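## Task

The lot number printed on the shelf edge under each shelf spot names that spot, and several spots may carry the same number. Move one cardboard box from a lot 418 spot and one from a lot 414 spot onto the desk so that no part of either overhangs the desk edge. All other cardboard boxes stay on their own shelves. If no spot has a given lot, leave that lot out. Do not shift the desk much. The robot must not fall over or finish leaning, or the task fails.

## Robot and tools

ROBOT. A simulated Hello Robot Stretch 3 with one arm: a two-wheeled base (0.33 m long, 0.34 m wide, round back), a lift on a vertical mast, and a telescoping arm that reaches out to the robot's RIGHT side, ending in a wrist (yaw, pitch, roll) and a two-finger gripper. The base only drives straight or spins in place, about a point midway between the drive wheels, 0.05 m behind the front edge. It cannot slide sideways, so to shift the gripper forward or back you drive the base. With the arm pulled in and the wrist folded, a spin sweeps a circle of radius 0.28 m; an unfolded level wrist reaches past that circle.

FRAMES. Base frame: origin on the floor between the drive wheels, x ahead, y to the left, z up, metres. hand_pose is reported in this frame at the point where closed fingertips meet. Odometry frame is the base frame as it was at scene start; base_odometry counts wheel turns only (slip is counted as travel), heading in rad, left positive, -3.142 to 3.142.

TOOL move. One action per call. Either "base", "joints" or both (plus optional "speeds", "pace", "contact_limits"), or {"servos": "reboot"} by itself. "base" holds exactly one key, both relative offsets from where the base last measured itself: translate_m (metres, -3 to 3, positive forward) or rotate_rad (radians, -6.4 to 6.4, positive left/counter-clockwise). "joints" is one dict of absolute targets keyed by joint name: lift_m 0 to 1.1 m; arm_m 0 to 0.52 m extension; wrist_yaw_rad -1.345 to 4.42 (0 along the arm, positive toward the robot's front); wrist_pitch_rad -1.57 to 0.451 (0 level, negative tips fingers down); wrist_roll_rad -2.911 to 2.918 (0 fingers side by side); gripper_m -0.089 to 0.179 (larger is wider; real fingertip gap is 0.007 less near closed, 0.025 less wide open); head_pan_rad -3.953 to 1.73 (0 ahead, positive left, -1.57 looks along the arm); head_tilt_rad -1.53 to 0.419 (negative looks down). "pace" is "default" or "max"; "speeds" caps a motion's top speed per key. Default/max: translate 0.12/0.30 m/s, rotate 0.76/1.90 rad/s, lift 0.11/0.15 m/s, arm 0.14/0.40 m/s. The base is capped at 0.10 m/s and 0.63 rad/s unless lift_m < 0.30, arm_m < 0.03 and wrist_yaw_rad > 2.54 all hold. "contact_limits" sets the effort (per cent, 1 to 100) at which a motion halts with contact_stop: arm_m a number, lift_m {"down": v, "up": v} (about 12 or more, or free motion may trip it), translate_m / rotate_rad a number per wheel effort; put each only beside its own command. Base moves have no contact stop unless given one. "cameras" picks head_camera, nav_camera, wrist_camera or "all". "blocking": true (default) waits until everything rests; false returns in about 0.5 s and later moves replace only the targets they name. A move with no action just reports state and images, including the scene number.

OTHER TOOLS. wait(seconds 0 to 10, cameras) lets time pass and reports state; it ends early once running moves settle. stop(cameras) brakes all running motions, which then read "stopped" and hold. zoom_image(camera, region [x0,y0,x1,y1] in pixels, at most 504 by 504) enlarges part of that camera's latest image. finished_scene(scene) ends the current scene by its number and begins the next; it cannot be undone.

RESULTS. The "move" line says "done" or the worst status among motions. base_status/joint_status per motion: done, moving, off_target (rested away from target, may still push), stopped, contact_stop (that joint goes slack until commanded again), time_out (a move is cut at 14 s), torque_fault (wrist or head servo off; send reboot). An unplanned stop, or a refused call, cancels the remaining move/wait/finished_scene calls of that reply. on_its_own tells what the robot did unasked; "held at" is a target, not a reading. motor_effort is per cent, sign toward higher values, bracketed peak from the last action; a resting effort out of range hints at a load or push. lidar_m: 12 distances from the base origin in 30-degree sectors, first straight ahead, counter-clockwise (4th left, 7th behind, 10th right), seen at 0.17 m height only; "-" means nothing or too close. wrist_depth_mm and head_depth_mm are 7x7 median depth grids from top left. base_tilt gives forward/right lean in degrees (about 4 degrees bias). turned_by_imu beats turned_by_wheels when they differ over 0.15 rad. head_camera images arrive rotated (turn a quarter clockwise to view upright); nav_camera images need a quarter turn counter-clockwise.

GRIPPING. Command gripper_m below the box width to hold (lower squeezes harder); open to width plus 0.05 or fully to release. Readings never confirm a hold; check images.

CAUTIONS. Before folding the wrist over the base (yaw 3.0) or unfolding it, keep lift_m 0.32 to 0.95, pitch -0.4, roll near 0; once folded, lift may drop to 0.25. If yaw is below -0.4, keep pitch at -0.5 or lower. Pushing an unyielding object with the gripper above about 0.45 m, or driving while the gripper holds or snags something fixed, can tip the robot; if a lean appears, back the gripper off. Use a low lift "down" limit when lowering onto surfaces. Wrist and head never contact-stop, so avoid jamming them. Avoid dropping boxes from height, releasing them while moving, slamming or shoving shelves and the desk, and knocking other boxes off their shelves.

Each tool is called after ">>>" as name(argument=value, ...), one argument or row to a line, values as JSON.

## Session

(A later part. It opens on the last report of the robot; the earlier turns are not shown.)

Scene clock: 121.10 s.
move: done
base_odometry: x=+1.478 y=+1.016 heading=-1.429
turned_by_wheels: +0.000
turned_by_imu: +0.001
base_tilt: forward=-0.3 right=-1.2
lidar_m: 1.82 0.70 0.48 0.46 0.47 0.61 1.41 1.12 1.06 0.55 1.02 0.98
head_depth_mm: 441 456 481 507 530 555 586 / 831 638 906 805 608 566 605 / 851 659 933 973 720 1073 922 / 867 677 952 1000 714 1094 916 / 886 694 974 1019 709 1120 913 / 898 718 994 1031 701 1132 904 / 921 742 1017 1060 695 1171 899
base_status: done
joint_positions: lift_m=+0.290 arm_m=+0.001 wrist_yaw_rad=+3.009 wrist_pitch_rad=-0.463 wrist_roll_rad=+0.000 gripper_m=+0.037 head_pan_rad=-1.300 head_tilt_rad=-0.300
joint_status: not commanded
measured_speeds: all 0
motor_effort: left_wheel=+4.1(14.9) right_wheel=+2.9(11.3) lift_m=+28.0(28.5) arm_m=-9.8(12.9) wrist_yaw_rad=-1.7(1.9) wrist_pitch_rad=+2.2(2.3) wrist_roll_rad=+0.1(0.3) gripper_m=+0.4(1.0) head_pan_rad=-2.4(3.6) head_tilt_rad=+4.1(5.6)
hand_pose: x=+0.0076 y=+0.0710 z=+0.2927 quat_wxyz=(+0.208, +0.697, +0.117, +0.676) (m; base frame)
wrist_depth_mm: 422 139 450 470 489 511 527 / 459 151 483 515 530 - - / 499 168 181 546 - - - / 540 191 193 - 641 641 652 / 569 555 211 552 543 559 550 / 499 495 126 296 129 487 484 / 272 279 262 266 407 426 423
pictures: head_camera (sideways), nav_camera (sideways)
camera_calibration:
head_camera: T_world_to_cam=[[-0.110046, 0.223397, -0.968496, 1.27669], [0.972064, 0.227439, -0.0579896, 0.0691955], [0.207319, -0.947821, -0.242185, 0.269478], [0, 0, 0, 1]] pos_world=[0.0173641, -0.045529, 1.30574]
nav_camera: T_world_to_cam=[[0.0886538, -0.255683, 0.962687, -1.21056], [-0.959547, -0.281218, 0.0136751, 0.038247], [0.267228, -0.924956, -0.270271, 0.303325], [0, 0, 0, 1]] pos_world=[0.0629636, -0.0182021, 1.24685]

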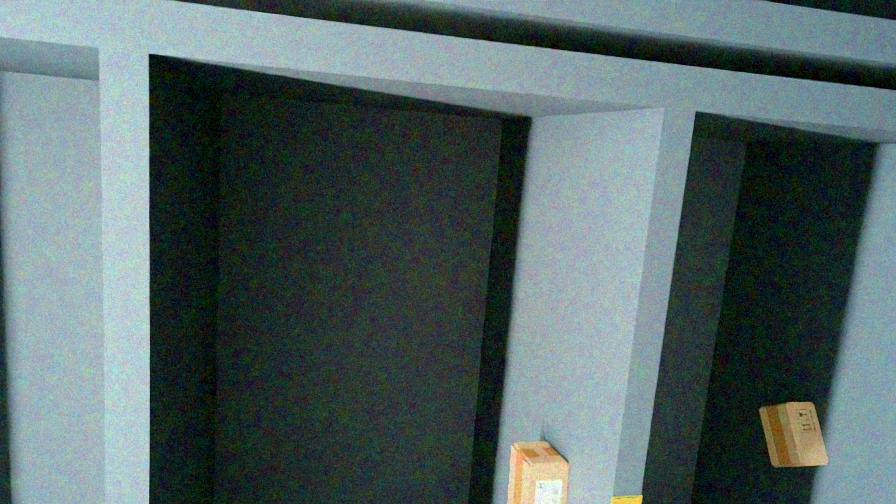

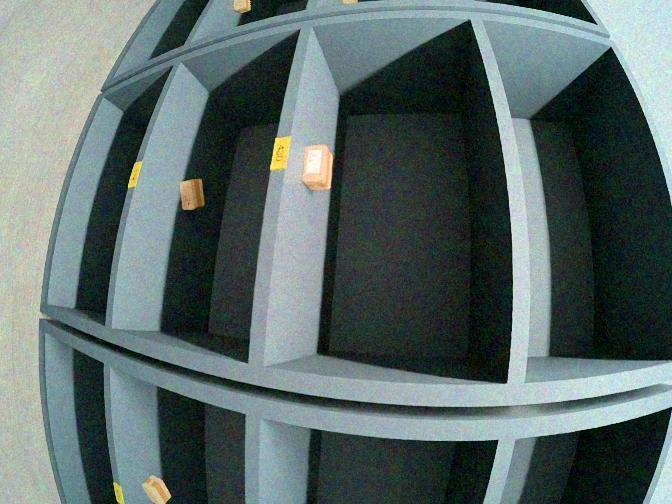

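>>> move(
  joints={"head_pan_rad":-1.2,"head_tilt_rad":-0.55},
  cameras=["head_camera","nav_camera"],
)

>>> zoom_image(
  camera="nav_camera",
  region=[0, 0, 400, 500],
)

>>> move(
  joints={"head_pan_rad":-0.8,"head_tilt_rad":-0.5},
  cameras=["head_camera"],
)

>>> zoom_image(
  camera="head_camera",
  region=[330, 0, 830, 504],
)

Scene clock: 133.73 s.
move: done
base_odometry: x=+1.478 y=+1.016 heading=-1.429
turned_by_wheels: +0.000
turned_by_imu: +0.000
base_tilt: forward=-0.3 right=-1.2
lidar_m: 1.82 0.70 0.49 0.46 0.47 0.61 1.42 1.12 1.06 0.55 1.02 0.97
head_depth_mm: 785 840 802 555 613 676 778 / 806 875 923 656 1084 836 816 / 828 901 957 648 1148 908 1138 / 854 927 979 680 1153 901 1159 / 879 955 1012 709 1149 903 1186 / 905 993 1000 732 1133 947 1177 / 935 1025 983 740 1127 978 1172
base_status: not commanded
joint_positions: lift_m=+0.290 arm_m=+0.001 wrist_yaw_rad=+3.009 wrist_pitch_rad=-0.463 wrist_roll_rad=+0.000 gripper_m=+0.037 head_pan_rad=-1.203 head_tilt_rad=-0.550
joint_status: all done
measured_speeds: all 0
motor_effort: left_wheel=+4.1(4.3) right_wheel=+3.3(3.9) lift_m=+29.3(29.6) arm_m=-8.4(9.2) wrist_yaw_rad=-0.2(1.2) wrist_pitch_rad=+2.1(2.3) wrist_roll_rad=-0.1(0.3) gripper_m=+0.8(1.0) head_pan_rad=+3.5(5.0) head_tilt_rad=-5.3(6.1)
hand_pose: x=+0.0076 y=+0.0710 z=+0.2927 quat_wxyz=(+0.208, +0.697, +0.117, +0.676) (m; base frame)
wrist_depth_mm: 418 139 447 475 490 509 534 / 458 151 484 513 528 - - / 492 168 181 539 - - - / 541 191 193 - 642 643 656 / 565 556 212 547 545 560 553 / 503 500 126 296 129 483 483 / 272 278 261 268 408 426 426
pictures: head_camera (sideways), nav_camera (sideways)
camera_calibration:
head_camera: T_world_to_cam=[[-0.214607, 0.428167, -0.877848, 1.15906], [0.939805, 0.335227, -0.0662478, 0.0801704], [0.265913, -0.839223, -0.474336, 0.571267], [0, 0, 0, 1]] pos_world=[0.0214892, -0.0437241, 1.29376]
nav_camera: T_world_to_cam=[[0.195672, -0.460393, 0.865882, -1.08484], [-0.926704, -0.375668, 0.00967207, 0.0431998], [0.320831, -0.804308, -0.500155, 0.602166], [0, 0, 0, 1]] pos_world=[0.0591119, 0.00110437, 1.2401]

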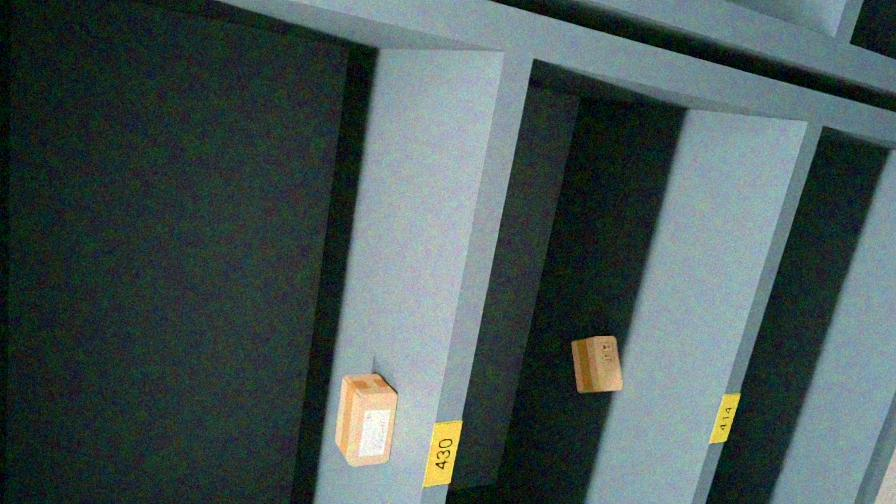

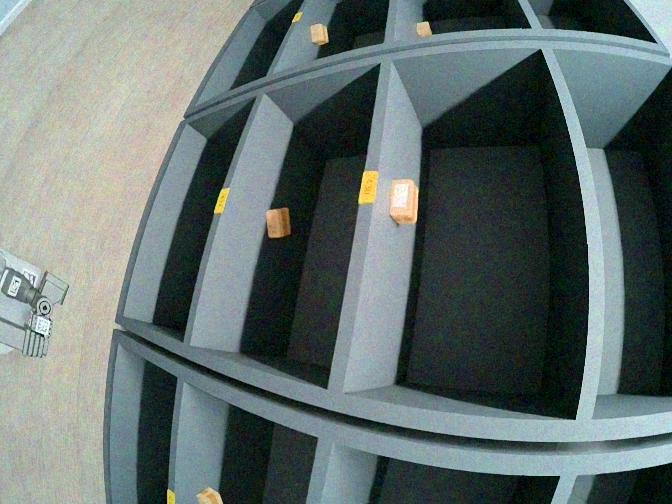

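Scaled by 1.008 from the camera's 672x504 image, which has a finer 792x594 frame.

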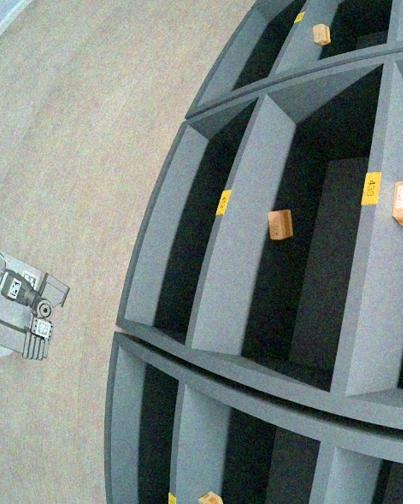

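Scene clock: 134.53 s.
move: done
base_odometry: x=+1.478 y=+1.016 heading=-1.429
turned_by_wheels: +0.000
turned_by_imu: +0.000
base_tilt: forward=-0.3 right=-1.2
lidar_m: 1.83 0.70 0.48 0.46 0.47 0.61 1.41 1.12 1.06 0.55 1.02 0.97
head_depth_mm: 853 919 974 732 1109 961 782 / 911 987 1039 720 1180 950 842 / 939 1073 1118 745 1226 947 1199 / 970 1094 1125 855 1220 1006 1221 / 882 973 1021 1126 1191 1360 1248 / 812 873 929 1024 1121 1278 1288 / 781 863 980 1478 1690 1516 1278
base_status: not commanded
joint_positions: lift_m=+0.290 arm_m=+0.001 wrist_yaw_rad=+3.009 wrist_pitch_rad=-0.463 wrist_roll_rad=+0.000 gripper_m=+0.037 head_pan_rad=-0.788 head_tilt_rad=-0.505
joint_status: all done
measured_speeds: all 0
motor_effort: left_wheel=+4.0(4.7) right_wheel=+2.8(3.7) lift_m=+29.5(30.0) arm_m=-8.4(8.9) wrist_yaw_rad=-1.5(1.5) wrist_pitch_rad=+2.1(2.2) wrist_roll_rad=+0.2(0.3) gripper_m=+0.6(0.8) head_pan_rad=+1.7(6.3) head_tilt_rad=+4.4(8.4)
hand_pose: x=+0.0076 y=+0.0710 z=+0.2927 quat_wxyz=(+0.208, +0.697, +0.117, +0.676) (m; base frame)
wrist_depth_mm: 419 138 450 467 495 511 531 / 458 150 482 515 529 - - / 494 168 182 542 - - - / 537 191 193 - 642 640 653 / 561 562 211 551 548 557 554 / 503 496 126 296 128 486 478 / 271 277 261 268 409 424 422
pictures: head_camera (sideways)
camera_calibration:
head_camera: T_world_to_cam=[[-0.340842, 0.277194, -0.898326, 1.18642], [0.727285, 0.683239, -0.0651209, 0.079967], [0.59572, -0.675535, -0.434476, 0.517427], [0, 0, 0, 1]] pos_world=[0.0379811, -0.0339644, 1.29581]

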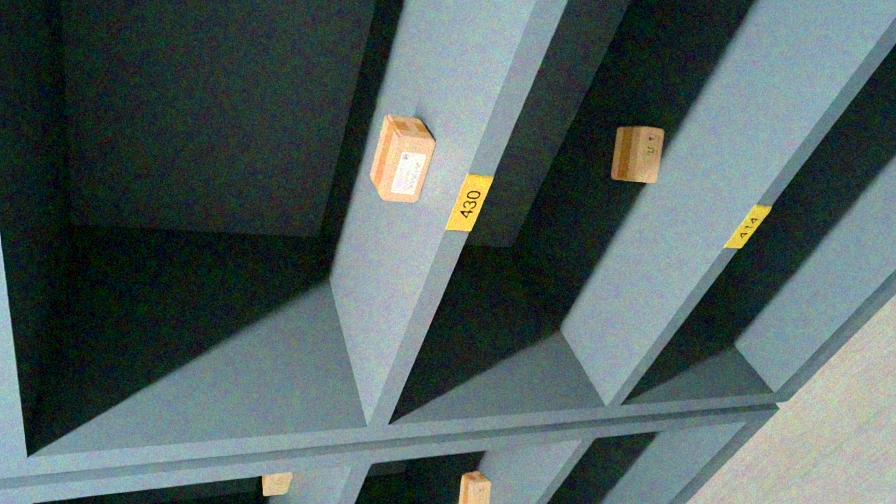

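Scaled by 1.000.

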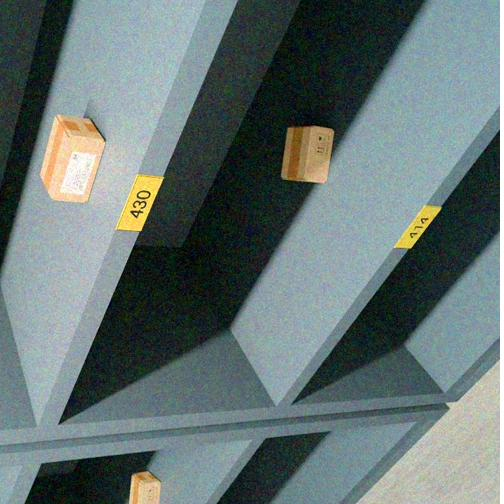

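>>> move(
  base={"translate_m":0.47},
  joints={"lift_m":0.62,"wrist_pitch_rad":-0.4,"head_pan_rad":-1.57,"head_tilt_rad":-0.7},
)

>>> move(
  joints={"wrist_yaw_rad":0,"gripper_m":0.179},
  cameras=["head_camera","wrist_camera"],
)

Scene clock: 168.20 s.
move: done
base_odometry: x=+1.544 y=+0.551 heading=-1.429
turned_by_wheels: +0.000
turned_by_imu: +0.000
base_tilt: forward=-0.4 right=-1.3
lidar_m: 2.25 0.75 0.52 0.49 0.50 0.65 1.52 0.79 0.72 0.97 0.62 1.29
head_depth_mm: 811 905 710 1098 1004 1050 1144 / 806 900 702 1164 994 1223 1158 / 800 887 661 1153 992 1211 1138 / 791 875 621 1143 976 1199 1126 / 787 864 675 1122 974 1199 1122 / 779 858 670 1114 967 1190 1117 / 779 853 662 1097 965 1064 1109
base_status: done
joint_positions: lift_m=+0.620 arm_m=+0.001 wrist_yaw_rad=+3.009 wrist_pitch_rad=-0.420 wrist_roll_rad=+0.000 gripper_m=+0.037 head_pan_rad=-1.570 head_tilt_rad=-0.700
joint_status: all done
measured_speeds: all 0
motor_effort: left_wheel=+2.8(11.2) right_wheel=+7.3(10.3) lift_m=+29.6(34.1) arm_m=-3.8(7.1) wrist_yaw_rad=-0.4(2.1) wrist_pitch_rad=+3.2(6.2) wrist_roll_rad=+0.2(0.6) gripper_m=+0.9(1.0) head_pan_rad=+3.0(4.9) head_tilt_rad=-5.9(7.1)
hand_pose: x=+0.0083 y=+0.0767 z=+0.6323 quat_wxyz=(+0.193, +0.699, +0.101, +0.681) (m; base frame)
wrist_depth_mm: 444 137 474 497 518 526 537 / 476 148 513 534 547 - - / 524 164 170 - - - - / - 180 186 - - - - / - - 203 149 152 - - / - - 129 - 126 869 886 / 766 - 268 787 758 783 775
pictures: none

Scene clock: 170.70 s.
move: done
base_odometry: x=+1.544 y=+0.551 heading=-1.429
turned_by_wheels: +0.000
turned_by_imu: +0.000
base_tilt: forward=-0.2 right=-1.2
lidar_m: 2.25 0.75 0.52 0.49 0.50 0.65 1.52 0.79 0.72 0.97 0.62 1.29
head_depth_mm: 811 905 711 1097 1002 1052 1141 / 804 894 700 1159 993 1214 1158 / 800 889 662 1152 990 1205 1128 / 794 874 618 1141 977 1204 460 / 789 867 676 1123 977 1201 1118 / 784 858 670 1116 971 1193 1117 / 779 852 661 1090 961 1066 1115
base_status: not commanded
joint_positions: lift_m=+0.620 arm_m=+0.001 wrist_yaw_rad=+0.003 wrist_pitch_rad=-0.420 wrist_roll_rad=+0.000 gripper_m=+0.179 head_pan_rad=-1.570 head_tilt_rad=-0.700
joint_status: all done
measured_speeds: all 0
motor_effort: left_wheel=+2.9(3.5) right_wheel=+7.0(8.1) lift_m=+27.8(30.2) arm_m=-3.2(4.8) wrist_yaw_rad=-2.9(7.0) wrist_pitch_rad=+3.2(3.3) wrist_roll_rad=+0.2(0.3) gripper_m=+0.6(83.7) head_pan_rad=+3.6(4.3) head_tilt_rad=-5.2(6.4)
hand_pose: x=-0.0208 y=-0.3697 z=+0.6323 quat_wxyz=(+0.692, +0.149, -0.691, -0.146) (m; base frame)
wrist_depth_mm: 485 - - - - - - / 480 - - 501 - - - / 461 485 485 479 476 472 462 / 387 386 381 378 375 374 370 / 352 345 360 357 360 358 362 / 119 140 - - - - - / 118 - - - - - 105
pictures: head_camera (sideways), wrist_camera
camera_calibration:
head_camera: T_world_to_cam=[[-0.0467528, 0.602594, -0.796677, 1.0521], [0.997493, -0.0142449, -0.0693123, 0.0837179], [-0.0531158, -0.797921, -0.600418, 0.737246], [0, 0, 0, 1]] pos_world=[0.0048402, -0.044536, 1.28665]
wrist_camera: T_world_to_cam=[[-0.998878, -0.0399011, -0.0255089, -0.0128064], [-0.00250053, 0.582322, -0.812954, 0.761817], [0.0472922, -0.811978, -0.581769, 0.234752], [0, 0, 0, 1]] pos_world=[-0.021989, -0.25352, 0.755567]

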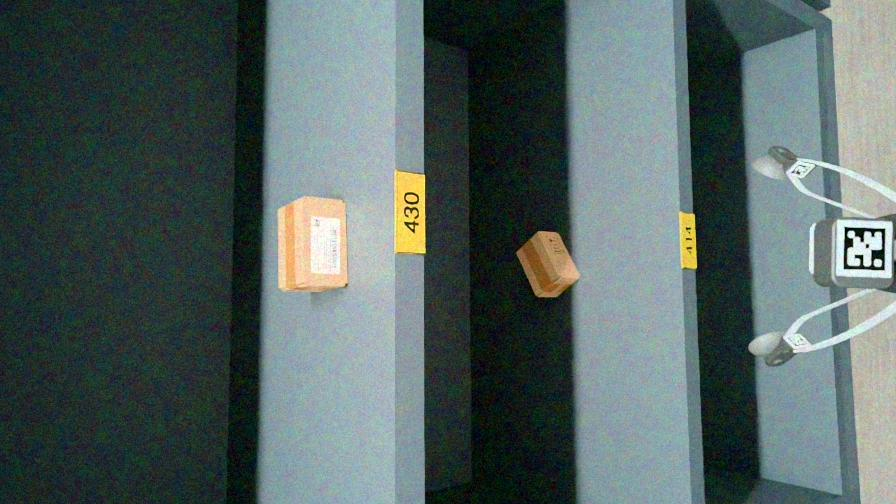

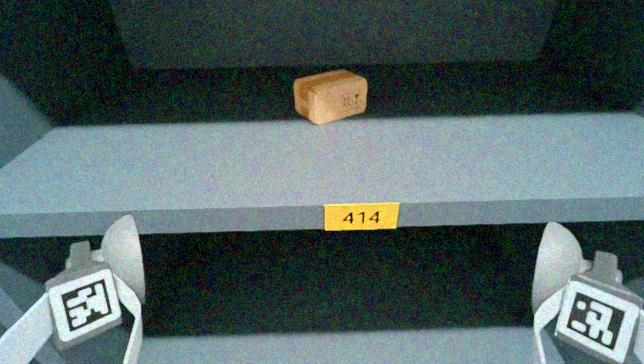

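>>> move(
  base={"translate_m":0.012},
  joints={"lift_m":0.512,"wrist_pitch_rad":-0.3},
)

>>> move(
  joints={"arm_m":0.25},
  cameras=["wrist_camera"],
)

Scene clock: 186.83 s.
move: done
base_odometry: x=+1.545 y=+0.539 heading=-1.430
turned_by_wheels: +0.000
turned_by_imu: +0.000
base_tilt: forward=-0.4 right=-1.1
lidar_m: 2.24 0.75 0.52 0.49 0.50 0.65 1.53 0.79 0.73 0.97 0.61 1.29
head_depth_mm: 808 910 709 1129 1004 1083 1144 / 805 899 703 1160 998 1216 1155 / 799 887 658 1149 987 1216 1132 / 793 873 621 1130 964 1198 1128 / 786 862 677 1123 975 1200 1117 / 784 857 667 1117 968 1196 1119 / 778 853 661 1103 965 862 1107
base_status: done
joint_positions: lift_m=+0.512 arm_m=+0.001 wrist_yaw_rad=+0.003 wrist_pitch_rad=-0.321 wrist_roll_rad=+0.000 gripper_m=+0.179 head_pan_rad=-1.570 head_tilt_rad=-0.700
joint_status: all done
measured_speeds: all 0
motor_effort: left_wheel=+3.4(8.1) right_wheel=+7.0(10.7) lift_m=+25.5(26.7) arm_m=-1.3(2.3) wrist_yaw_rad=-2.7(4.6) wrist_pitch_rad=+3.3(5.7) wrist_roll_rad=+0.0(0.3) gripper_m=+0.6(1.0) head_pan_rad=+3.3(3.8) head_tilt_rad=-5.3(6.8)
hand_pose: x=-0.0208 y=-0.3811 z=+0.5470 quat_wxyz=(+0.698, +0.114, -0.697, -0.112) (m; base frame)
wrist_depth_mm: 473 - - - - - - / 450 477 473 450 461 455 452 / 341 341 338 338 330 329 329 / 303 301 303 303 304 308 310 / 445 143 - - - - - / 119 140 - - - - - / - - - - - - 105
pictures: none

Scene clock: 189.90 s.
move: done
base_odometry: x=+1.545 y=+0.539 heading=-1.430
turned_by_wheels: +0.000
turned_by_imu: +0.000
base_tilt: forward=-0.4 right=-1.2
lidar_m: 2.24 0.75 0.52 0.49 0.50 0.65 1.52 0.79 0.73 0.97 0.61 1.29
head_depth_mm: 812 907 710 1128 1004 1082 1141 / 806 897 700 1160 998 1214 1136 / 799 884 658 1146 989 621 569 / 792 875 622 1133 969 640 1119 / 788 865 676 1128 973 1198 1127 / 780 859 668 1118 969 1187 1114 / 778 851 661 1095 960 1030 1110
base_status: not commanded
joint_positions: lift_m=+0.512 arm_m=+0.250 wrist_yaw_rad=+0.002 wrist_pitch_rad=-0.312 wrist_roll_rad=+0.001 gripper_m=+0.179 head_pan_rad=-1.570 head_tilt_rad=-0.700
joint_status: all done
measured_speeds: all 0
motor_effort: left_wheel=+3.9(4.2) right_wheel=+6.5(7.9) lift_m=+22.5(31.2) arm_m=+14.1(16.0) wrist_yaw_rad=-2.2(4.1) wrist_pitch_rad=+1.6(3.4) wrist_roll_rad=-0.4(0.8) gripper_m=+0.5(1.1) head_pan_rad=+3.1(3.7) head_tilt_rad=-4.5(6.6)
hand_pose: x=-0.0210 y=-0.6315 z=+0.5492 quat_wxyz=(+0.698, +0.111, -0.699, -0.109) (m; base frame)
wrist_depth_mm: - - - - - - - / - - - - 434 432 462 / 356 353 327 226 297 337 333 / 260 257 255 233 251 251 248 / 204 194 200 199 199 198 197 / - 155 166 165 164 164 163 / 135 138 142 141 141 140 107
pictures: wrist_camera
camera_calibration:
wrist_camera: T_world_to_cam=[[-0.99889, -0.0411795, -0.02288, -0.0276776], [-0.00029573, 0.491156, -0.871072, 0.82112], [0.047108, -0.870098, -0.490623, -0.112805], [0, 0, 0, 1]] pos_world=[-0.02209, -0.502589, 0.659276]

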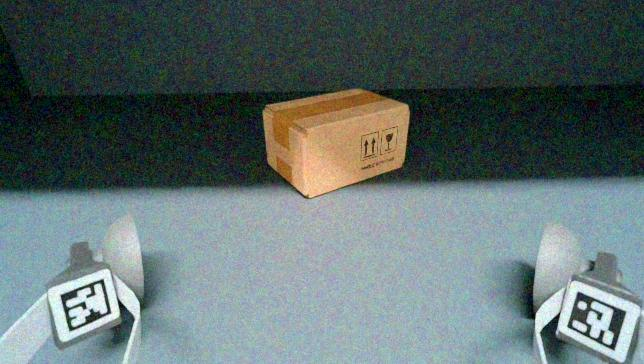

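>>> move(
  joints={"arm_m":0.39},
  contact_limits={"arm_m":35},
  cameras=["wrist_camera"],
)

>>> move(
  joints={"gripper_m":0.05},
  cameras=["wrist_camera"],
)

Scene clock: 198.83 s.
move: done
base_odometry: x=+1.545 y=+0.539 heading=-1.430
turned_by_wheels: +0.000
turned_by_imu: +0.000
base_tilt: forward=-0.2 right=-1.2
lidar_m: 2.24 0.75 0.52 0.49 0.50 0.65 1.52 0.79 0.73 0.97 0.61 1.29
head_depth_mm: 813 903 709 1128 1003 1083 1138 / 803 895 700 1156 991 1216 1139 / 796 885 657 1152 955 646 1110 / 791 874 621 1136 824 1198 1127 / 788 866 677 1123 973 1191 1121 / 782 856 670 1118 969 1190 1119 / 777 850 661 1091 959 1029 1110
base_status: not commanded
joint_positions: lift_m=+0.512 arm_m=+0.390 wrist_yaw_rad=+0.002 wrist_pitch_rad=-0.310 wrist_roll_rad=+0.001 gripper_m=+0.179 head_pan_rad=-1.570 head_tilt_rad=-0.700
joint_status: all done
measured_speeds: all 0
motor_effort: left_wheel=+3.0(4.2) right_wheel=+6.2(7.5) lift_m=+28.0(28.2) arm_m=+13.2(16.1) wrist_yaw_rad=-2.4(4.7) wrist_pitch_rad=+1.4(1.7) wrist_roll_rad=-0.7(0.8) gripper_m=+0.4(0.9) head_pan_rad=+3.4(3.5) head_tilt_rad=-3.1(4.3)
contact_limits: arm_m 35 (drawing in: default 31, maximum 55; extending or still: default 40, maximum 69)
hand_pose: x=-0.0210 y=-0.7716 z=+0.5495 quat_wxyz=(+0.699, +0.110, -0.699, -0.109) (m; base frame)
wrist_depth_mm: - - - - - - - / - - - - - - - / 328 325 323 321 318 315 312 / 259 257 256 151 252 249 248 / 204 194 121 120 119 198 197 / - 156 103 103 121 164 163 / 135 138 134 106 134 140 107
pictures: wrist_camera
camera_calibration:
wrist_camera: T_world_to_cam=[[-0.99889, -0.0412114, -0.0228232, -0.0334983], [-0.000301769, 0.490062, -0.871687, 0.88967], [0.0471082, -0.870713, -0.489531, -0.235683], [0, 0, 0, 1]] pos_world=[-0.02209, -0.642587, 0.659375]

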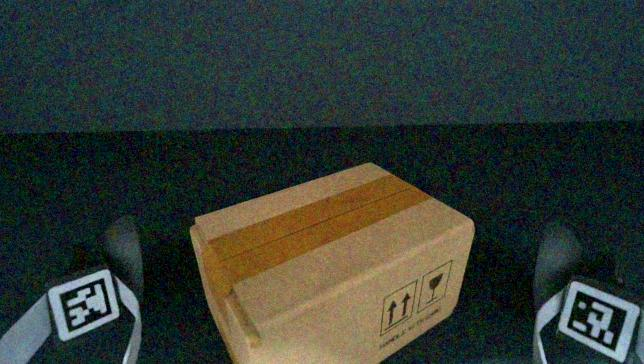

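Scene clock: 200.67 s.
move: done
base_odometry: x=+1.545 y=+0.539 heading=-1.430
turned_by_wheels: +0.000
turned_by_imu: +0.000
base_tilt: forward=-0.4 right=-1.3
lidar_m: 2.24 0.75 0.52 0.49 0.50 0.65 1.53 0.79 0.73 0.97 0.61 1.28
head_depth_mm: 809 907 709 1124 1005 1086 1143 / 803 895 702 1162 994 1211 1137 / 798 884 658 1143 961 647 1108 / 792 875 621 1135 824 1204 1126 / 785 864 675 1127 973 1198 1123 / 784 857 666 1106 967 1188 1113 / 777 850 660 1094 959 1026 1110
base_status: not commanded
joint_positions: lift_m=+0.512 arm_m=+0.390 wrist_yaw_rad=-0.001 wrist_pitch_rad=-0.297 wrist_roll_rad=+0.001 gripper_m=+0.051 head_pan_rad=-1.570 head_tilt_rad=-0.700
joint_status: all done
measured_speeds: all 0
motor_effort: left_wheel=+3.3(4.6) right_wheel=+6.8(7.4) lift_m=+27.0(29.3) arm_m=+7.6(13.0) wrist_yaw_rad=+0.2(3.1) wrist_pitch_rad=-1.0(1.5) wrist_roll_rad=-0.5(0.8) gripper_m=-21.7(96.2) head_pan_rad=+2.5(3.2) head_tilt_rad=-2.6(3.6)
contact_limits: arm_m 35 (drawing in: default 31, maximum 55; extending or still: default 40, maximum 69)
hand_pose: x=-0.0217 y=-0.7729 z=+0.5527 quat_wxyz=(+0.699, +0.105, -0.699, -0.105) (m; base frame)
wrist_depth_mm: - - - - - - - / - - - - - - - / 345 343 319 333 332 330 326 / 269 269 266 263 261 259 257 / 209 209 130 124 122 204 203 / 178 166 115 105 119 132 168 / - 137 108 105 132 135 143
pictures: wrist_camera
camera_calibration:
wrist_camera: T_world_to_cam=[[-0.999017, -0.0384712, -0.0220204, -0.032629], [0.000924023, 0.478585, -0.878041, 0.887763], [0.044318, -0.877198, -0.478079, -0.246635], [0, 0, 0, 1]] pos_world=[-0.0224869, -0.642473, 0.660863]

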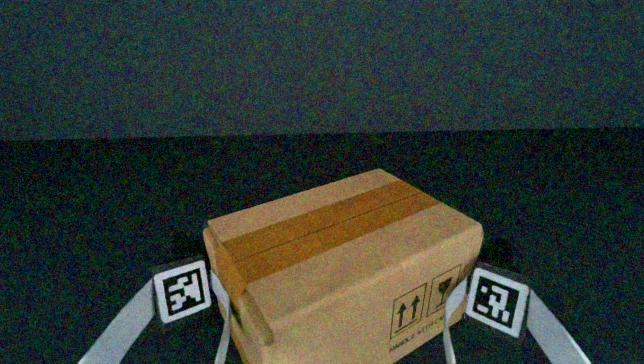

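>>> move(
  joints={"gripper_m":0.03},
)

>>> move(
  joints={"lift_m":0.6},
  cameras=["wrist_camera"],
)

>>> move(
  joints={"arm_m":0.0},
  cameras=["wrist_camera","head_camera"],
)

Scene clock: 208.23 s.
move: done
base_odometry: x=+1.545 y=+0.539 heading=-1.430
turned_by_wheels: +0.000
turned_by_imu: +0.000
base_tilt: forward=-0.4 right=-1.3
lidar_m: 2.24 0.75 0.52 0.49 0.50 0.65 1.53 0.79 0.73 0.97 0.61 1.29
head_depth_mm: 809 909 710 1128 1004 1084 1143 / 805 895 703 1164 993 1221 1138 / 799 887 658 1147 963 646 1102 / 793 876 620 1132 824 1203 1129 / 788 860 676 1129 973 1192 1122 / 782 858 668 1115 968 1184 1115 / 776 852 660 1090 963 1028 1113
base_status: not commanded
joint_positions: lift_m=+0.512 arm_m=+0.390 wrist_yaw_rad=-0.001 wrist_pitch_rad=-0.297 wrist_roll_rad=+0.001 gripper_m=+0.031 head_pan_rad=-1.570 head_tilt_rad=-0.700
joint_status: all done
measured_speeds: all 0
motor_effort: left_wheel=+4.0(4.4) right_wheel=+6.8(7.7) lift_m=+21.9(22.2) arm_m=-3.0(3.1) wrist_yaw_rad=-0.2(1.5) wrist_pitch_rad=-1.1(1.2) wrist_roll_rad=-0.5(0.7) gripper_m=-28.6(94.9) head_pan_rad=+2.2(2.9) head_tilt_rad=-1.2(2.3)
contact_limits: arm_m 35 (drawing in: default 31, maximum 55; extending or still: default 40, maximum 69)
hand_pose: x=-0.0217 y=-0.7730 z=+0.5528 quat_wxyz=(+0.699, +0.104, -0.699, -0.105) (m; base frame)
wrist_depth_mm: - - - - - - - / - - - - - - - / 345 343 320 336 334 332 329 / 270 268 265 263 261 259 259 / 210 210 130 123 122 203 203 / 178 172 117 105 120 157 168 / - 137 111 105 131 135 147
pictures: none

Scene clock: 209.87 s.
move: done
base_odometry: x=+1.545 y=+0.539 heading=-1.430
turned_by_wheels: +0.000
turned_by_imu: +0.000
base_tilt: forward=-0.6 right=-1.2
lidar_m: 2.24 0.75 0.52 0.49 0.50 0.65 1.52 0.79 0.73 0.97 0.61 1.29
head_depth_mm: 810 904 710 1130 1002 1086 1139 / 803 897 700 1153 1001 867 444 / 796 884 654 1141 664 854 1132 / 794 872 621 1131 705 1203 1123 / 784 867 675 1126 972 1191 1122 / 783 858 667 1118 971 1189 1115 / 777 854 659 1094 961 1027 1108
base_status: not commanded
joint_positions: lift_m=+0.600 arm_m=+0.390 wrist_yaw_rad=-0.001 wrist_pitch_rad=-0.322 wrist_roll_rad=+0.001 gripper_m=+0.034 head_pan_rad=-1.570 head_tilt_rad=-0.700
joint_status: all done
measured_speeds: all 0
motor_effort: left_wheel=+3.9(4.2) right_wheel=+7.4(7.4) lift_m=+31.6(33.9) arm_m=-7.7(8.0) wrist_yaw_rad=+0.2(1.8) wrist_pitch_rad=+3.6(3.7) wrist_roll_rad=-0.4(0.6) gripper_m=-12.0(29.0) head_pan_rad=+2.5(2.9) head_tilt_rad=-0.4(1.6)
contact_limits: arm_m 35 (drawing in: default 31, maximum 55; extending or still: default 40, maximum 69)
hand_pose: x=-0.0217 y=-0.7705 z=+0.6348 quat_wxyz=(+0.698, +0.113, -0.698, -0.114) (m; base frame)
wrist_depth_mm: - - - - - - - / - - - - - - - / - - - - - - - / - - - 146 163 392 391 / 338 337 131 123 123 329 328 / 281 280 117 104 119 129 272 / 246 226 106 106 132 125 234
pictures: wrist_camera
camera_calibration:
wrist_camera: T_world_to_cam=[[-0.999021, -0.0378822, -0.0228265, -0.0297789], [0.000826357, 0.500032, -0.866006, 0.967592], [0.0442202, -0.865178, -0.499512, -0.182329], [0, 0, 0, 1]] pos_world=[-0.0224867, -0.642702, 0.746185]

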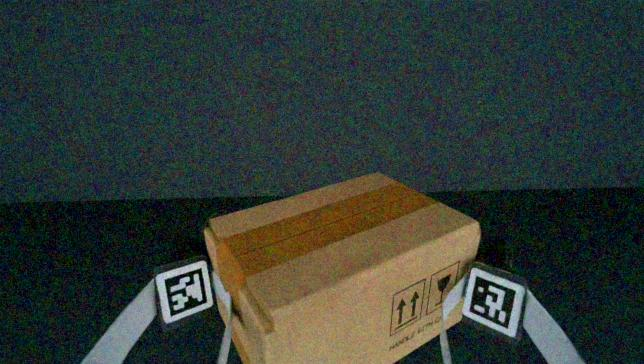

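Scene clock: 213.93 s.
move: done
base_odometry: x=+1.545 y=+0.539 heading=-1.430
turned_by_wheels: +0.000
turned_by_imu: +0.000
base_tilt: forward=-0.3 right=-1.1
lidar_m: 2.23 0.75 0.52 0.49 0.50 0.65 1.52 0.79 0.73 0.97 0.61 1.28
head_depth_mm: 810 904 710 1133 1003 1085 1143 / 803 898 701 1155 993 1214 1158 / 798 886 658 1146 985 884 1133 / 794 872 621 1131 984 852 473 / 787 865 676 1126 973 871 1119 / 783 859 667 1114 967 1189 1113 / 778 853 657 1094 961 1028 1111
base_status: not commanded
joint_positions: lift_m=+0.600 arm_m=+0.001 wrist_yaw_rad=-0.001 wrist_pitch_rad=-0.322 wrist_roll_rad=+0.001 gripper_m=+0.034 head_pan_rad=-1.570 head_tilt_rad=-0.700
joint_status: all done
measured_speeds: all 0
motor_effort: left_wheel=+3.7(4.2) right_wheel=+7.2(7.6) lift_m=+30.0(32.2) arm_m=-13.0(14.4) wrist_yaw_rad=-1.0(1.9) wrist_pitch_rad=+3.6(3.7) wrist_roll_rad=-0.6(0.7) gripper_m=-12.0(12.9) head_pan_rad=+2.2(3.0) head_tilt_rad=+1.1(1.5)
hand_pose: x=-0.0217 y=-0.3810 z=+0.6348 quat_wxyz=(+0.698, +0.113, -0.698, -0.114) (m; base frame)
wrist_depth_mm: 474 - - - - - - / 473 - - - - - - / 466 513 537 532 523 523 513 / 424 428 427 423 421 419 410 / 343 352 131 124 123 347 354 / 465 - 117 104 120 124 - / 443 691 101 106 127 117 -
pictures: head_camera (sideways), wrist_camera
camera_calibration:
head_camera: T_world_to_cam=[[-0.0467948, 0.60294, -0.796413, 1.05178], [0.997497, -0.0141062, -0.0692893, 0.0836942], [-0.0530116, -0.797662, -0.600771, 0.737712], [0, 0, 0, 1]] pos_world=[0.00484037, -0.0445341, 1.28665]
wrist_camera: T_world_to_cam=[[-0.999021, -0.0378766, -0.0228348, -0.0150199], [0.000826462, 0.500226, -0.865894, 0.772845], [0.0442197, -0.865066, -0.499705, 0.154744], [0, 0, 0, 1]] pos_world=[-0.0224867, -0.253302, 0.746186]

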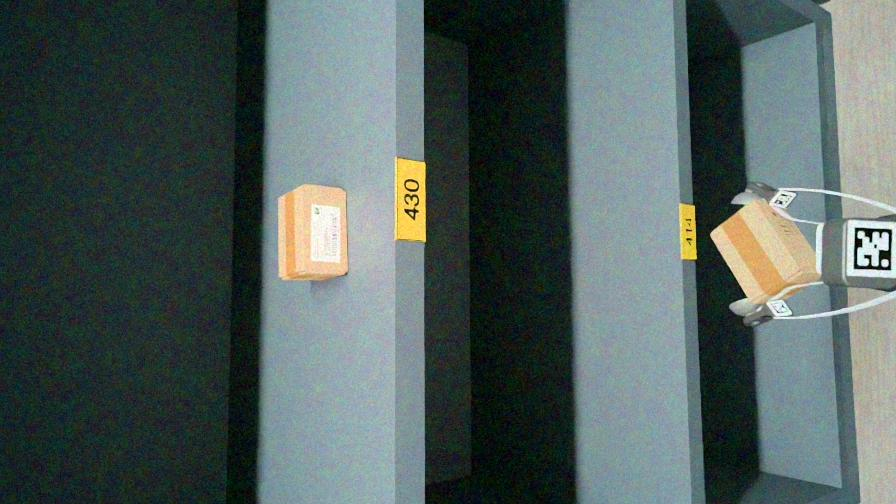

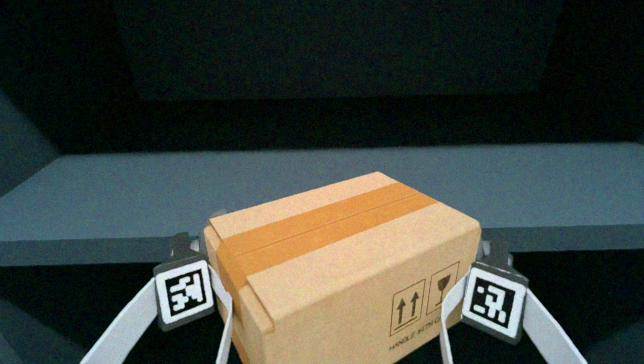

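>>> move(
  joints={"wrist_yaw_rad":1.57,"head_pan_rad":-0.5,"head_tilt_rad":-0.35},
  cameras=["nav_camera"],
)

Scene clock: 228.63 s.
move: done
base_odometry: x=+1.545 y=+0.539 heading=-1.430
turned_by_wheels: +0.000
turned_by_imu: +0.000
base_tilt: forward=-0.4 right=-1.1
lidar_m: 2.24 0.75 0.52 0.49 0.50 0.65 1.52 0.79 0.73 0.97 0.61 1.29
head_depth_mm: 1034 709 1107 604 631 649 673 / 1177 895 1246 1138 807 1101 833 / 1305 1208 1434 1092 1433 1137 972 / 1270 1294 1416 1222 1546 1147 1387 / 1185 1239 1319 1366 1457 1566 1431 / 1178 1261 1750 1583 1760 1728 1465 / 1844 1954 2040 2146 2273 1868 1459
base_status: not commanded
joint_positions: lift_m=+0.600 arm_m=+0.001 wrist_yaw_rad=+1.567 wrist_pitch_rad=-0.322 wrist_roll_rad=+0.001 gripper_m=+0.034 head_pan_rad=-0.492 head_tilt_rad=-0.343
joint_status: all done
measured_speeds: translate_m=+0.000 rotate_rad=+0.000 lift_m=+0.000 arm_m=+0.000 wrist_yaw_rad=+0.000 wrist_pitch_rad=+0.000 wrist_roll_rad=+0.000 head_pan_rad=-0.024 head_tilt_rad=-0.024
motor_effort: left_wheel=+3.5(4.0) right_wheel=+6.0(7.7) lift_m=+25.8(28.1) arm_m=-12.5(13.5) wrist_yaw_rad=+3.1(5.6) wrist_pitch_rad=+3.5(3.7) wrist_roll_rad=-0.3(0.6) gripper_m=-12.1(12.8) head_pan_rad=-3.6(5.0) head_tilt_rad=-3.5(7.9)
hand_pose: x=+0.2141 y=-0.1466 z=+0.6348 quat_wxyz=(+0.575, +0.573, -0.414, +0.412) (m; base frame)
wrist_depth_mm: - - - - - - - / - - - - - 838 - / - - - - - - - / - - - - - - - / - - 129 124 123 - - / 874 125 117 104 120 124 - / - 791 106 106 130 121 416
pictures: nav_camera (sideways)
camera_calibration:
nav_camera: T_world_to_cam=[[0.282272, -0.131863, 0.950229, -1.19543], [-0.458807, -0.888441, 0.0130033, 0.0360381], [0.842507, -0.439642, -0.311282, 0.353206], [0, 0, 0, 1]] pos_world=[0.0563915, 0.0296696, 1.24541]

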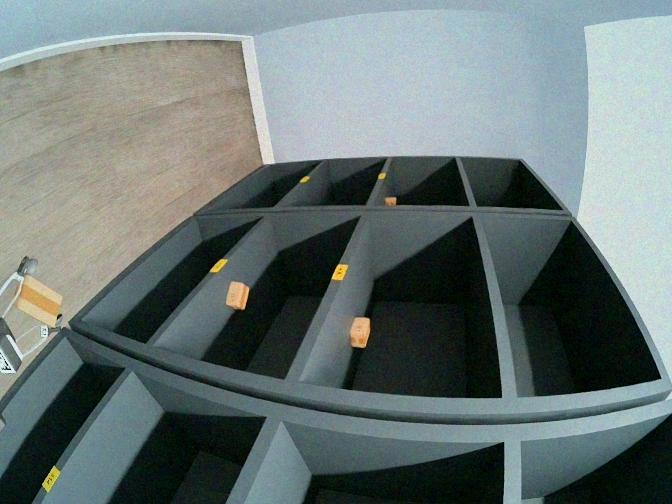

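>>> move(
  base={"translate_m":-1.0},
  joints={"wrist_yaw_rad":2.05},
)

>>> move(
  base={"translate_m":-0.87},
)

>>> move(
  base={"rotate_rad":1.57},
)

>>> move(
  base={"translate_m":-0.95},
)

>>> move(
  base={"translate_m":-0.95},
)

>>> move(
  base={"rotate_rad":-1.57},
  joints={"head_pan_rad":-1.1,"head_tilt_rad":-0.5},
  cameras=["all"],
)

Scene clock: 283.67 s.
move: done
base_odometry: x=+1.405 y=+1.529 heading=-1.429
turned_by_wheels: +0.000
turned_by_imu: -0.001
base_tilt: forward=-0.2 right=-1.2
lidar_m: 2.23 0.64 0.45 0.42 0.43 0.56 1.30 1.54 0.74 1.04 0.70 1.38
head_depth_mm: 1116 658 665 684 712 737 788 / 1236 989 1333 1110 1365 1088 883 / 1387 1367 1527 1094 1558 1126 1345 / 1322 1394 1491 1325 1560 1274 1386 / 1245 1295 1385 1456 1527 1641 1462 / 1633 1702 2138 2245 2186 1765 1450 / 1928 2045 2136 2284 2357 1845 1442
base_status: done
joint_positions: lift_m=+0.600 arm_m=+0.001 wrist_yaw_rad=+2.047 wrist_pitch_rad=-0.322 wrist_roll_rad=+0.001 gripper_m=+0.034 head_pan_rad=-0.500 head_tilt_rad=-0.350
joint_status: all done
measured_speeds: all 0
motor_effort: left_wheel=-1.0(10.5) right_wheel=-10.5(14.3) lift_m=+30.5(32.2) arm_m=-10.2(12.4) wrist_yaw_rad=+3.4(6.0) wrist_pitch_rad=+3.6(3.7) wrist_roll_rad=-0.3(0.7) gripper_m=-12.3(12.8) head_pan_rad=-2.7(3.9) head_tilt_rad=-2.0(4.6)
hand_pose: x=+0.1880 y=-0.0378 z=+0.6348 quat_wxyz=(+0.460, +0.655, -0.266, +0.537) (m; base frame)
wrist_depth_mm: 447 518 - - - - - / 461 524 - - - - - / 465 - - - - - - / 487 - - - - - - / 501 - 128 124 123 - - / 500 - 117 104 120 129 952 / 495 687 105 106 130 125 814
pictures: none

Scene clock: 293.50 s.
move: done
base_odometry: x=+1.282 y=+2.390 heading=-1.429
turned_by_wheels: +0.000
turned_by_imu: -0.001
base_tilt: forward=-0.4 right=-1.2
lidar_m: 1.90 0.55 0.38 0.36 0.37 0.48 0.65 0.67 0.86 2.01 0.75 1.40
head_depth_mm: 1179 952 1258 1125 1317 1143 862 / 1328 1282 1406 1093 1460 1129 1310 / 1339 1380 1510 1218 1578 1178 1391 / 1249 1309 1413 1460 1540 1642 1429 / 1207 1286 1352 1441 1530 1637 1454 / 1920 2043 2148 2244 2320 1872 1453 / 1961 2054 2798 2908 2423 1834 1445
base_status: done
joint_positions: lift_m=+0.600 arm_m=+0.001 wrist_yaw_rad=+2.047 wrist_pitch_rad=-0.322 wrist_roll_rad=+0.001 gripper_m=+0.034 head_pan_rad=-0.500 head_tilt_rad=-0.350
joint_status: not commanded
measured_speeds: all 0
motor_effort: left_wheel=-5.1(9.1) right_wheel=-6.5(14.4) lift_m=+29.3(31.6) arm_m=-7.4(9.9) wrist_yaw_rad=+1.7(4.0) wrist_pitch_rad=+3.6(3.8) wrist_roll_rad=-0.4(0.8) gripper_m=-11.7(13.0) head_pan_rad=-3.0(3.8) head_tilt_rad=-0.5(2.6)
hand_pose: x=+0.1880 y=-0.0378 z=+0.6348 quat_wxyz=(+0.460, +0.655, -0.266, +0.537) (m; base frame)
wrist_depth_mm: 392 488 - - - - - / 402 495 - - - - - / 414 501 - - - - - / 426 515 - - - - - / 440 508 128 123 123 - - / 456 125 117 104 120 129 946 / 441 - 106 106 130 125 830
pictures: none

Scene clock: 297.10 s.
move: done
base_odometry: x=+1.282 y=+2.390 heading=+0.140
turned_by_wheels: +1.570
turned_by_imu: +1.544
base_tilt: forward=-0.4 right=-1.2
lidar_m: 0.36 0.36 0.47 0.65 0.66 0.85 1.92 0.75 1.40 2.10 0.56 0.38
head_depth_mm: 424 456 494 540 595 661 742 / 389 417 448 487 529 582 645 / 361 384 410 441 477 520 570 / 336 355 379 406 435 469 509 / 314 332 350 373 398 428 460 / 295 310 327 346 368 393 421 / 283 292 306 323 342 364 388
base_status: done
joint_positions: lift_m=+0.600 arm_m=+0.001 wrist_yaw_rad=+2.047 wrist_pitch_rad=-0.322 wrist_roll_rad=+0.001 gripper_m=+0.034 head_pan_rad=-0.500 head_tilt_rad=-0.350
joint_status: not commanded
measured_speeds: all 0
motor_effort: left_wheel=-8.8(12.9) right_wheel=+9.3(12.1) lift_m=+28.8(30.0) arm_m=-12.1(13.3) wrist_yaw_rad=+2.1(3.6) wrist_pitch_rad=+3.5(3.7) wrist_roll_rad=-0.3(0.8) gripper_m=-12.6(12.8) head_pan_rad=-3.1(3.7) head_tilt_rad=-0.8(1.2)
hand_pose: x=+0.1880 y=-0.0378 z=+0.6348 quat_wxyz=(+0.460, +0.655, -0.266, +0.537) (m; base frame)
wrist_depth_mm: 440 385 334 295 267 242 222 / 490 418 361 320 284 255 235 / 537 462 397 345 304 272 248 / 669 510 438 347 316 291 263 / 728 - 128 124 123 302 280 / - - 117 104 120 129 298 / - 732 105 106 132 122 317
pictures: none

Scene clock: 307.73 s.
move: done
base_odometry: x=+0.341 y=+2.258 heading=+0.140
turned_by_wheels: +0.000
turned_by_imu: -0.001
base_tilt: forward=-0.3 right=-1.3
lidar_m: 1.30 0.89 0.61 0.57 0.58 0.75 1.68 2.17 0.48 0.45 0.46 1.38
head_depth_mm: 1673 1808 1965 2150 2279 1823 568 / 1543 1649 1775 1924 2068 1900 1489 / 1418 1504 1620 1732 1874 1898 1468 / 1321 1406 1501 1593 1709 1793 1474 / 1235 1304 1397 1462 1569 1657 1462 / 1163 1228 1290 1371 1450 1539 1457 / 1101 1150 1210 1280 1358 1431 1441
base_status: done
joint_positions: lift_m=+0.600 arm_m=+0.001 wrist_yaw_rad=+2.047 wrist_pitch_rad=-0.322 wrist_roll_rad=+0.001 gripper_m=+0.034 head_pan_rad=-0.500 head_tilt_rad=-0.350
joint_status: not commanded
measured_speeds: all 0
motor_effort: left_wheel=-3.8(13.0) right_wheel=-7.8(11.9) lift_m=+27.0(29.4) arm_m=-8.0(13.1) wrist_yaw_rad=+3.0(4.0) wrist_pitch_rad=+3.6(3.7) wrist_roll_rad=-0.5(0.8) gripper_m=-12.6(12.9) head_pan_rad=-3.4(3.9) head_tilt_rad=+0.9(2.1)
hand_pose: x=+0.1880 y=-0.0377 z=+0.6348 quat_wxyz=(+0.460, +0.655, -0.266, +0.537) (m; base frame)
wrist_depth_mm: 580 - - - - - - / 592 - - - - - - / 603 - - - - - - / 604 - - - - - - / 615 - 129 123 123 - - / 626 - 117 104 120 129 955 / - 800 106 106 130 125 830
pictures: none

Scene clock: 318.37 s.
move: done
base_odometry: x=-0.600 y=+2.125 heading=+0.140
turned_by_wheels: +0.000
turned_by_imu: -0.001
base_tilt: forward=-0.4 right=-1.2
lidar_m: 2.23 0.76 0.52 0.49 0.49 0.64 1.44 1.43 1.40 3.77 1.20 0.94
head_depth_mm: 975 1054 1140 1250 1366 1524 1492 / 902 963 1034 1118 1223 1337 1430 / 833 884 949 1023 1101 1195 1311 / 809 848 895 955 1015 1097 1188 / 935 987 1042 1110 1180 1261 1332 / 1970 2050 2185 2330 2401 1788 1443 / 1918 1998 2099 2205 2313 1849 1446
base_status: done
joint_positions: lift_m=+0.600 arm_m=+0.001 wrist_yaw_rad=+2.047 wrist_pitch_rad=-0.322 wrist_roll_rad=+0.001 gripper_m=+0.034 head_pan_rad=-0.500 head_tilt_rad=-0.350
joint_status: not commanded
measured_speeds: all 0
motor_effort: left_wheel=-4.0(12.6) right_wheel=-8.1(12.8) lift_m=+25.4(27.5) arm_m=-3.5(8.6) wrist_yaw_rad=+2.7(3.7) wrist_pitch_rad=+3.5(3.8) wrist_roll_rad=-0.4(0.8) gripper_m=-12.5(12.8) head_pan_rad=-2.6(3.6) head_tilt_rad=+3.3(3.9)
hand_pose: x=+0.1880 y=-0.0377 z=+0.6348 quat_wxyz=(+0.460, +0.655, -0.266, +0.537) (m; base frame)
wrist_depth_mm: 511 602 - - - - - / 527 598 - - - - - / 537 614 - - - - - / 555 - - - - - - / 566 - 129 123 123 - - / 575 - 117 104 120 129 943 / 572 761 105 106 130 125 816
pictures: none

Scene clock: 321.97 s.
move: done
base_odometry: x=-0.600 y=+2.125 heading=-1.429
turned_by_wheels: -1.570
turned_by_imu: -1.544
base_tilt: forward=-0.3 right=-1.2
lidar_m: 3.74 1.19 0.94 2.23 0.75 0.52 0.49 0.50 0.65 1.50 1.41 1.41
head_depth_mm: 1207 1288 1393 1510 1623 1640 1327 / 1258 1348 1455 1568 1721 1624 1313 / 1307 1394 1516 1658 1796 1602 1314 / 1362 1462 1583 1735 1871 1612 1305 / 1413 1523 1659 1820 1968 1590 1294 / 1476 1604 1739 1911 2003 1581 1289 / 1545 1671 1829 1456 1881 1541 1279
base_status: done
joint_positions: lift_m=+0.600 arm_m=+0.001 wrist_yaw_rad=+2.047 wrist_pitch_rad=-0.322 wrist_roll_rad=+0.001 gripper_m=+0.034 head_pan_rad=-1.100 head_tilt_rad=-0.500
joint_status: all done
measured_speeds: all 0
motor_effort: left_wheel=+7.9(11.8) right_wheel=-10.1(13.3) lift_m=+24.9(25.9) arm_m=-10.5(10.6) wrist_yaw_rad=+2.8(3.7) wrist_pitch_rad=+3.5(3.7) wrist_roll_rad=-0.3(0.6) gripper_m=-12.4(12.8) head_pan_rad=+3.5(4.8) head_tilt_rad=-4.5(6.4)
hand_pose: x=+0.1880 y=-0.0377 z=+0.6348 quat_wxyz=(+0.460, +0.655, -0.266, +0.537) (m; base frame)
wrist_depth_mm: 765 - - - - - - / 819 - - - - - - / - - - - - - - / - - - - - - - / - - 129 123 123 - - / 982 125 117 104 120 129 941 / 873 784 105 106 129 125 816
pictures: head_camera (sideways), nav_camera (sideways), wrist_camera
camera_calibration:
head_camera: T_world_to_cam=[[-0.237205, 0.364536, -0.900471, 1.18868], [0.902079, 0.426662, -0.0649033, 0.0786265], [0.360537, -0.827691, -0.430047, 0.513052], [0, 0, 0, 1]] pos_world=[0.0260599, -0.0422171, 1.29611]
nav_camera: T_world_to_cam=[[0.221883, -0.398877, 0.889756, -1.11613], [-0.883617, -0.468093, 0.0105063, 0.0419157], [0.412298, -0.788534, -0.456317, 0.544602], [0, 0, 0, 1]] pos_world=[0.06015, 0.0038581, 1.24116]
wrist_camera: T_world_to_cam=[[0.492232, -0.870165, -0.0228282, -0.104236], [-0.444787, -0.228889, -0.865895, 0.657182], [0.748246, 0.436375, -0.499704, 0.359242], [0, 0, 0, 1]] pos_world=[0.0748126, -0.0970449, 0.746186]

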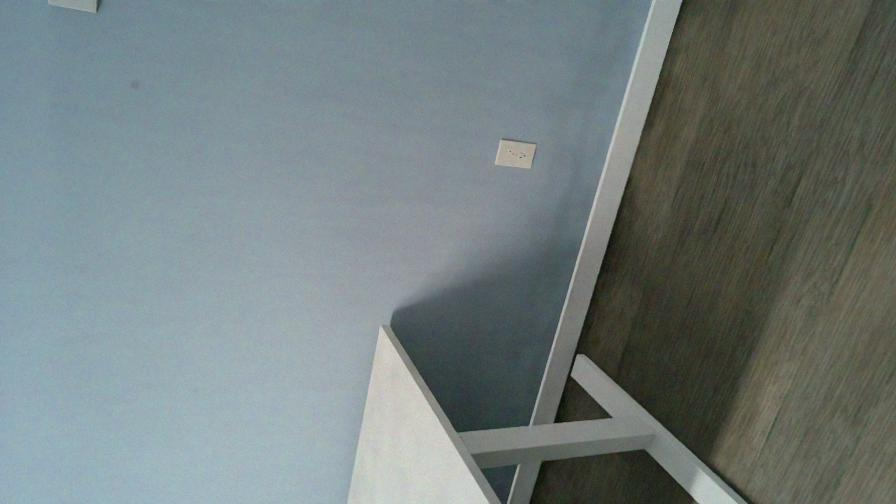

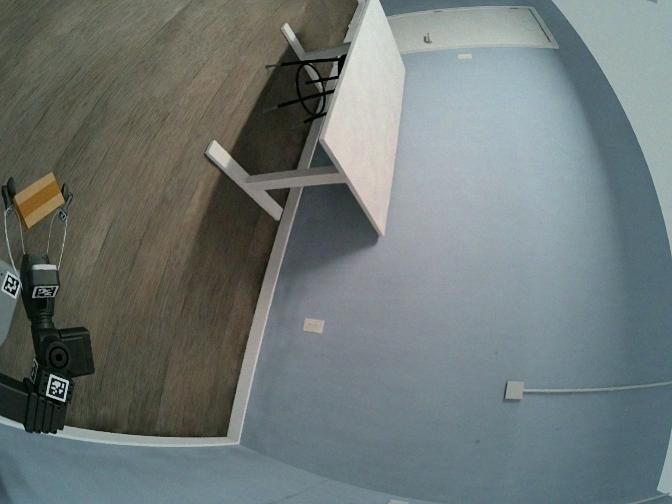

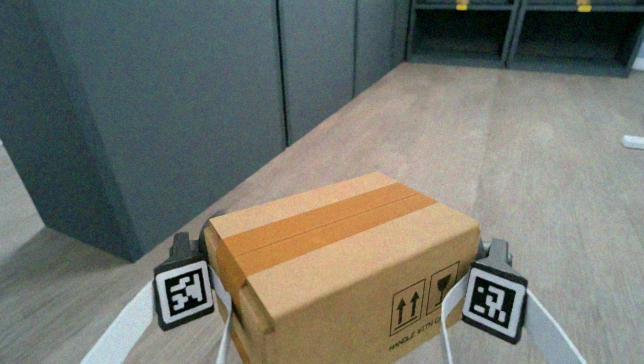

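>>> move(
  base={"translate_m":1.3},
  joints={"lift_m":0.9,"head_pan_rad":-1.57,"head_tilt_rad":-0.6},
  cameras=["head_camera"],
)

Scene clock: 348.17 s.
move: done
base_odometry: x=-0.416 y=+0.838 heading=-1.429
turned_by_wheels: +0.000
turned_by_imu: +0.000
base_tilt: forward=-0.4 right=-1.2
lidar_m: 2.50 1.33 0.92 0.87 0.89 1.15 1.77 1.82 1.02 0.91 0.88 1.30
head_depth_mm: 1196 1313 1469 1567 906 1587 - / 1186 1310 1434 1124 902 1583 - / 1180 1288 1418 1118 894 1438 - / 1176 1287 1405 1101 889 1551 - / 1164 1277 1388 1096 878 1505 1193 / 1158 1265 1378 1081 874 1421 1224 / 1142 1259 1368 1072 868 1441 1211
base_status: done
joint_positions: lift_m=+0.900 arm_m=+0.001 wrist_yaw_rad=+2.047 wrist_pitch_rad=-0.323 wrist_roll_rad=+0.001 gripper_m=+0.034 head_pan_rad=-1.570 head_tilt_rad=-0.600
joint_status: all done
measured_speeds: all 0
motor_effort: left_wheel=+3.3(11.7) right_wheel=+6.6(10.7) lift_m=+31.1(34.7) arm_m=-11.4(13.2) wrist_yaw_rad=+2.7(4.3) wrist_pitch_rad=+3.8(3.9) wrist_roll_rad=-0.3(0.8) gripper_m=-12.3(13.0) head_pan_rad=+3.7(4.2) head_tilt_rad=+3.4(7.3)
hand_pose: x=+0.1879 y=-0.0378 z=+0.9346 quat_wxyz=(+0.461, +0.655, -0.266, +0.537) (m; base frame)
wrist_depth_mm: - - - - - - - / - - - - - - - / - - - - - - - / - - - - - - - / - - 128 123 123 - - / - 125 117 104 120 129 - / - - 105 106 130 125 -
pictures: head_camera (sideways)
camera_calibration:
head_camera: T_world_to_cam=[[-0.0467501, 0.519968, -0.852906, 1.12543], [0.997499, -0.0210139, -0.0674867, 0.0813543], [-0.0530138, -0.853927, -0.517685, 0.629597], [0, 0, 0, 1]] pos_world=[0.0048405, -0.0458489, 1.29131]

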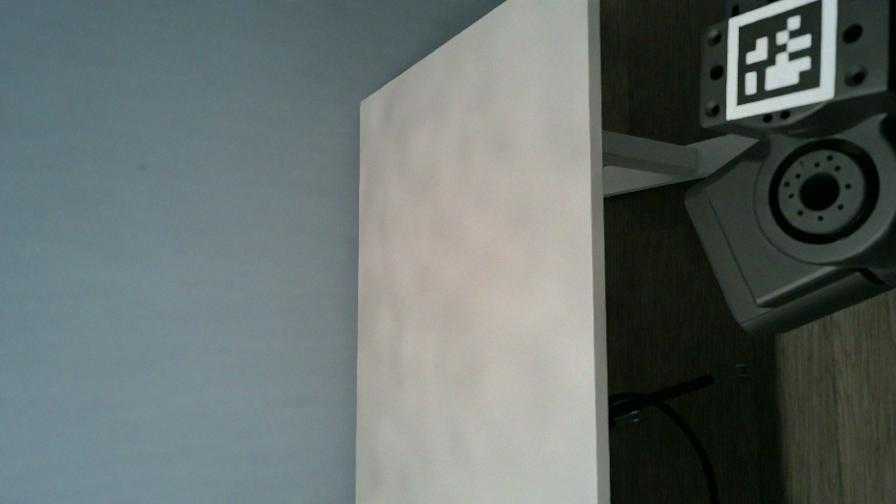

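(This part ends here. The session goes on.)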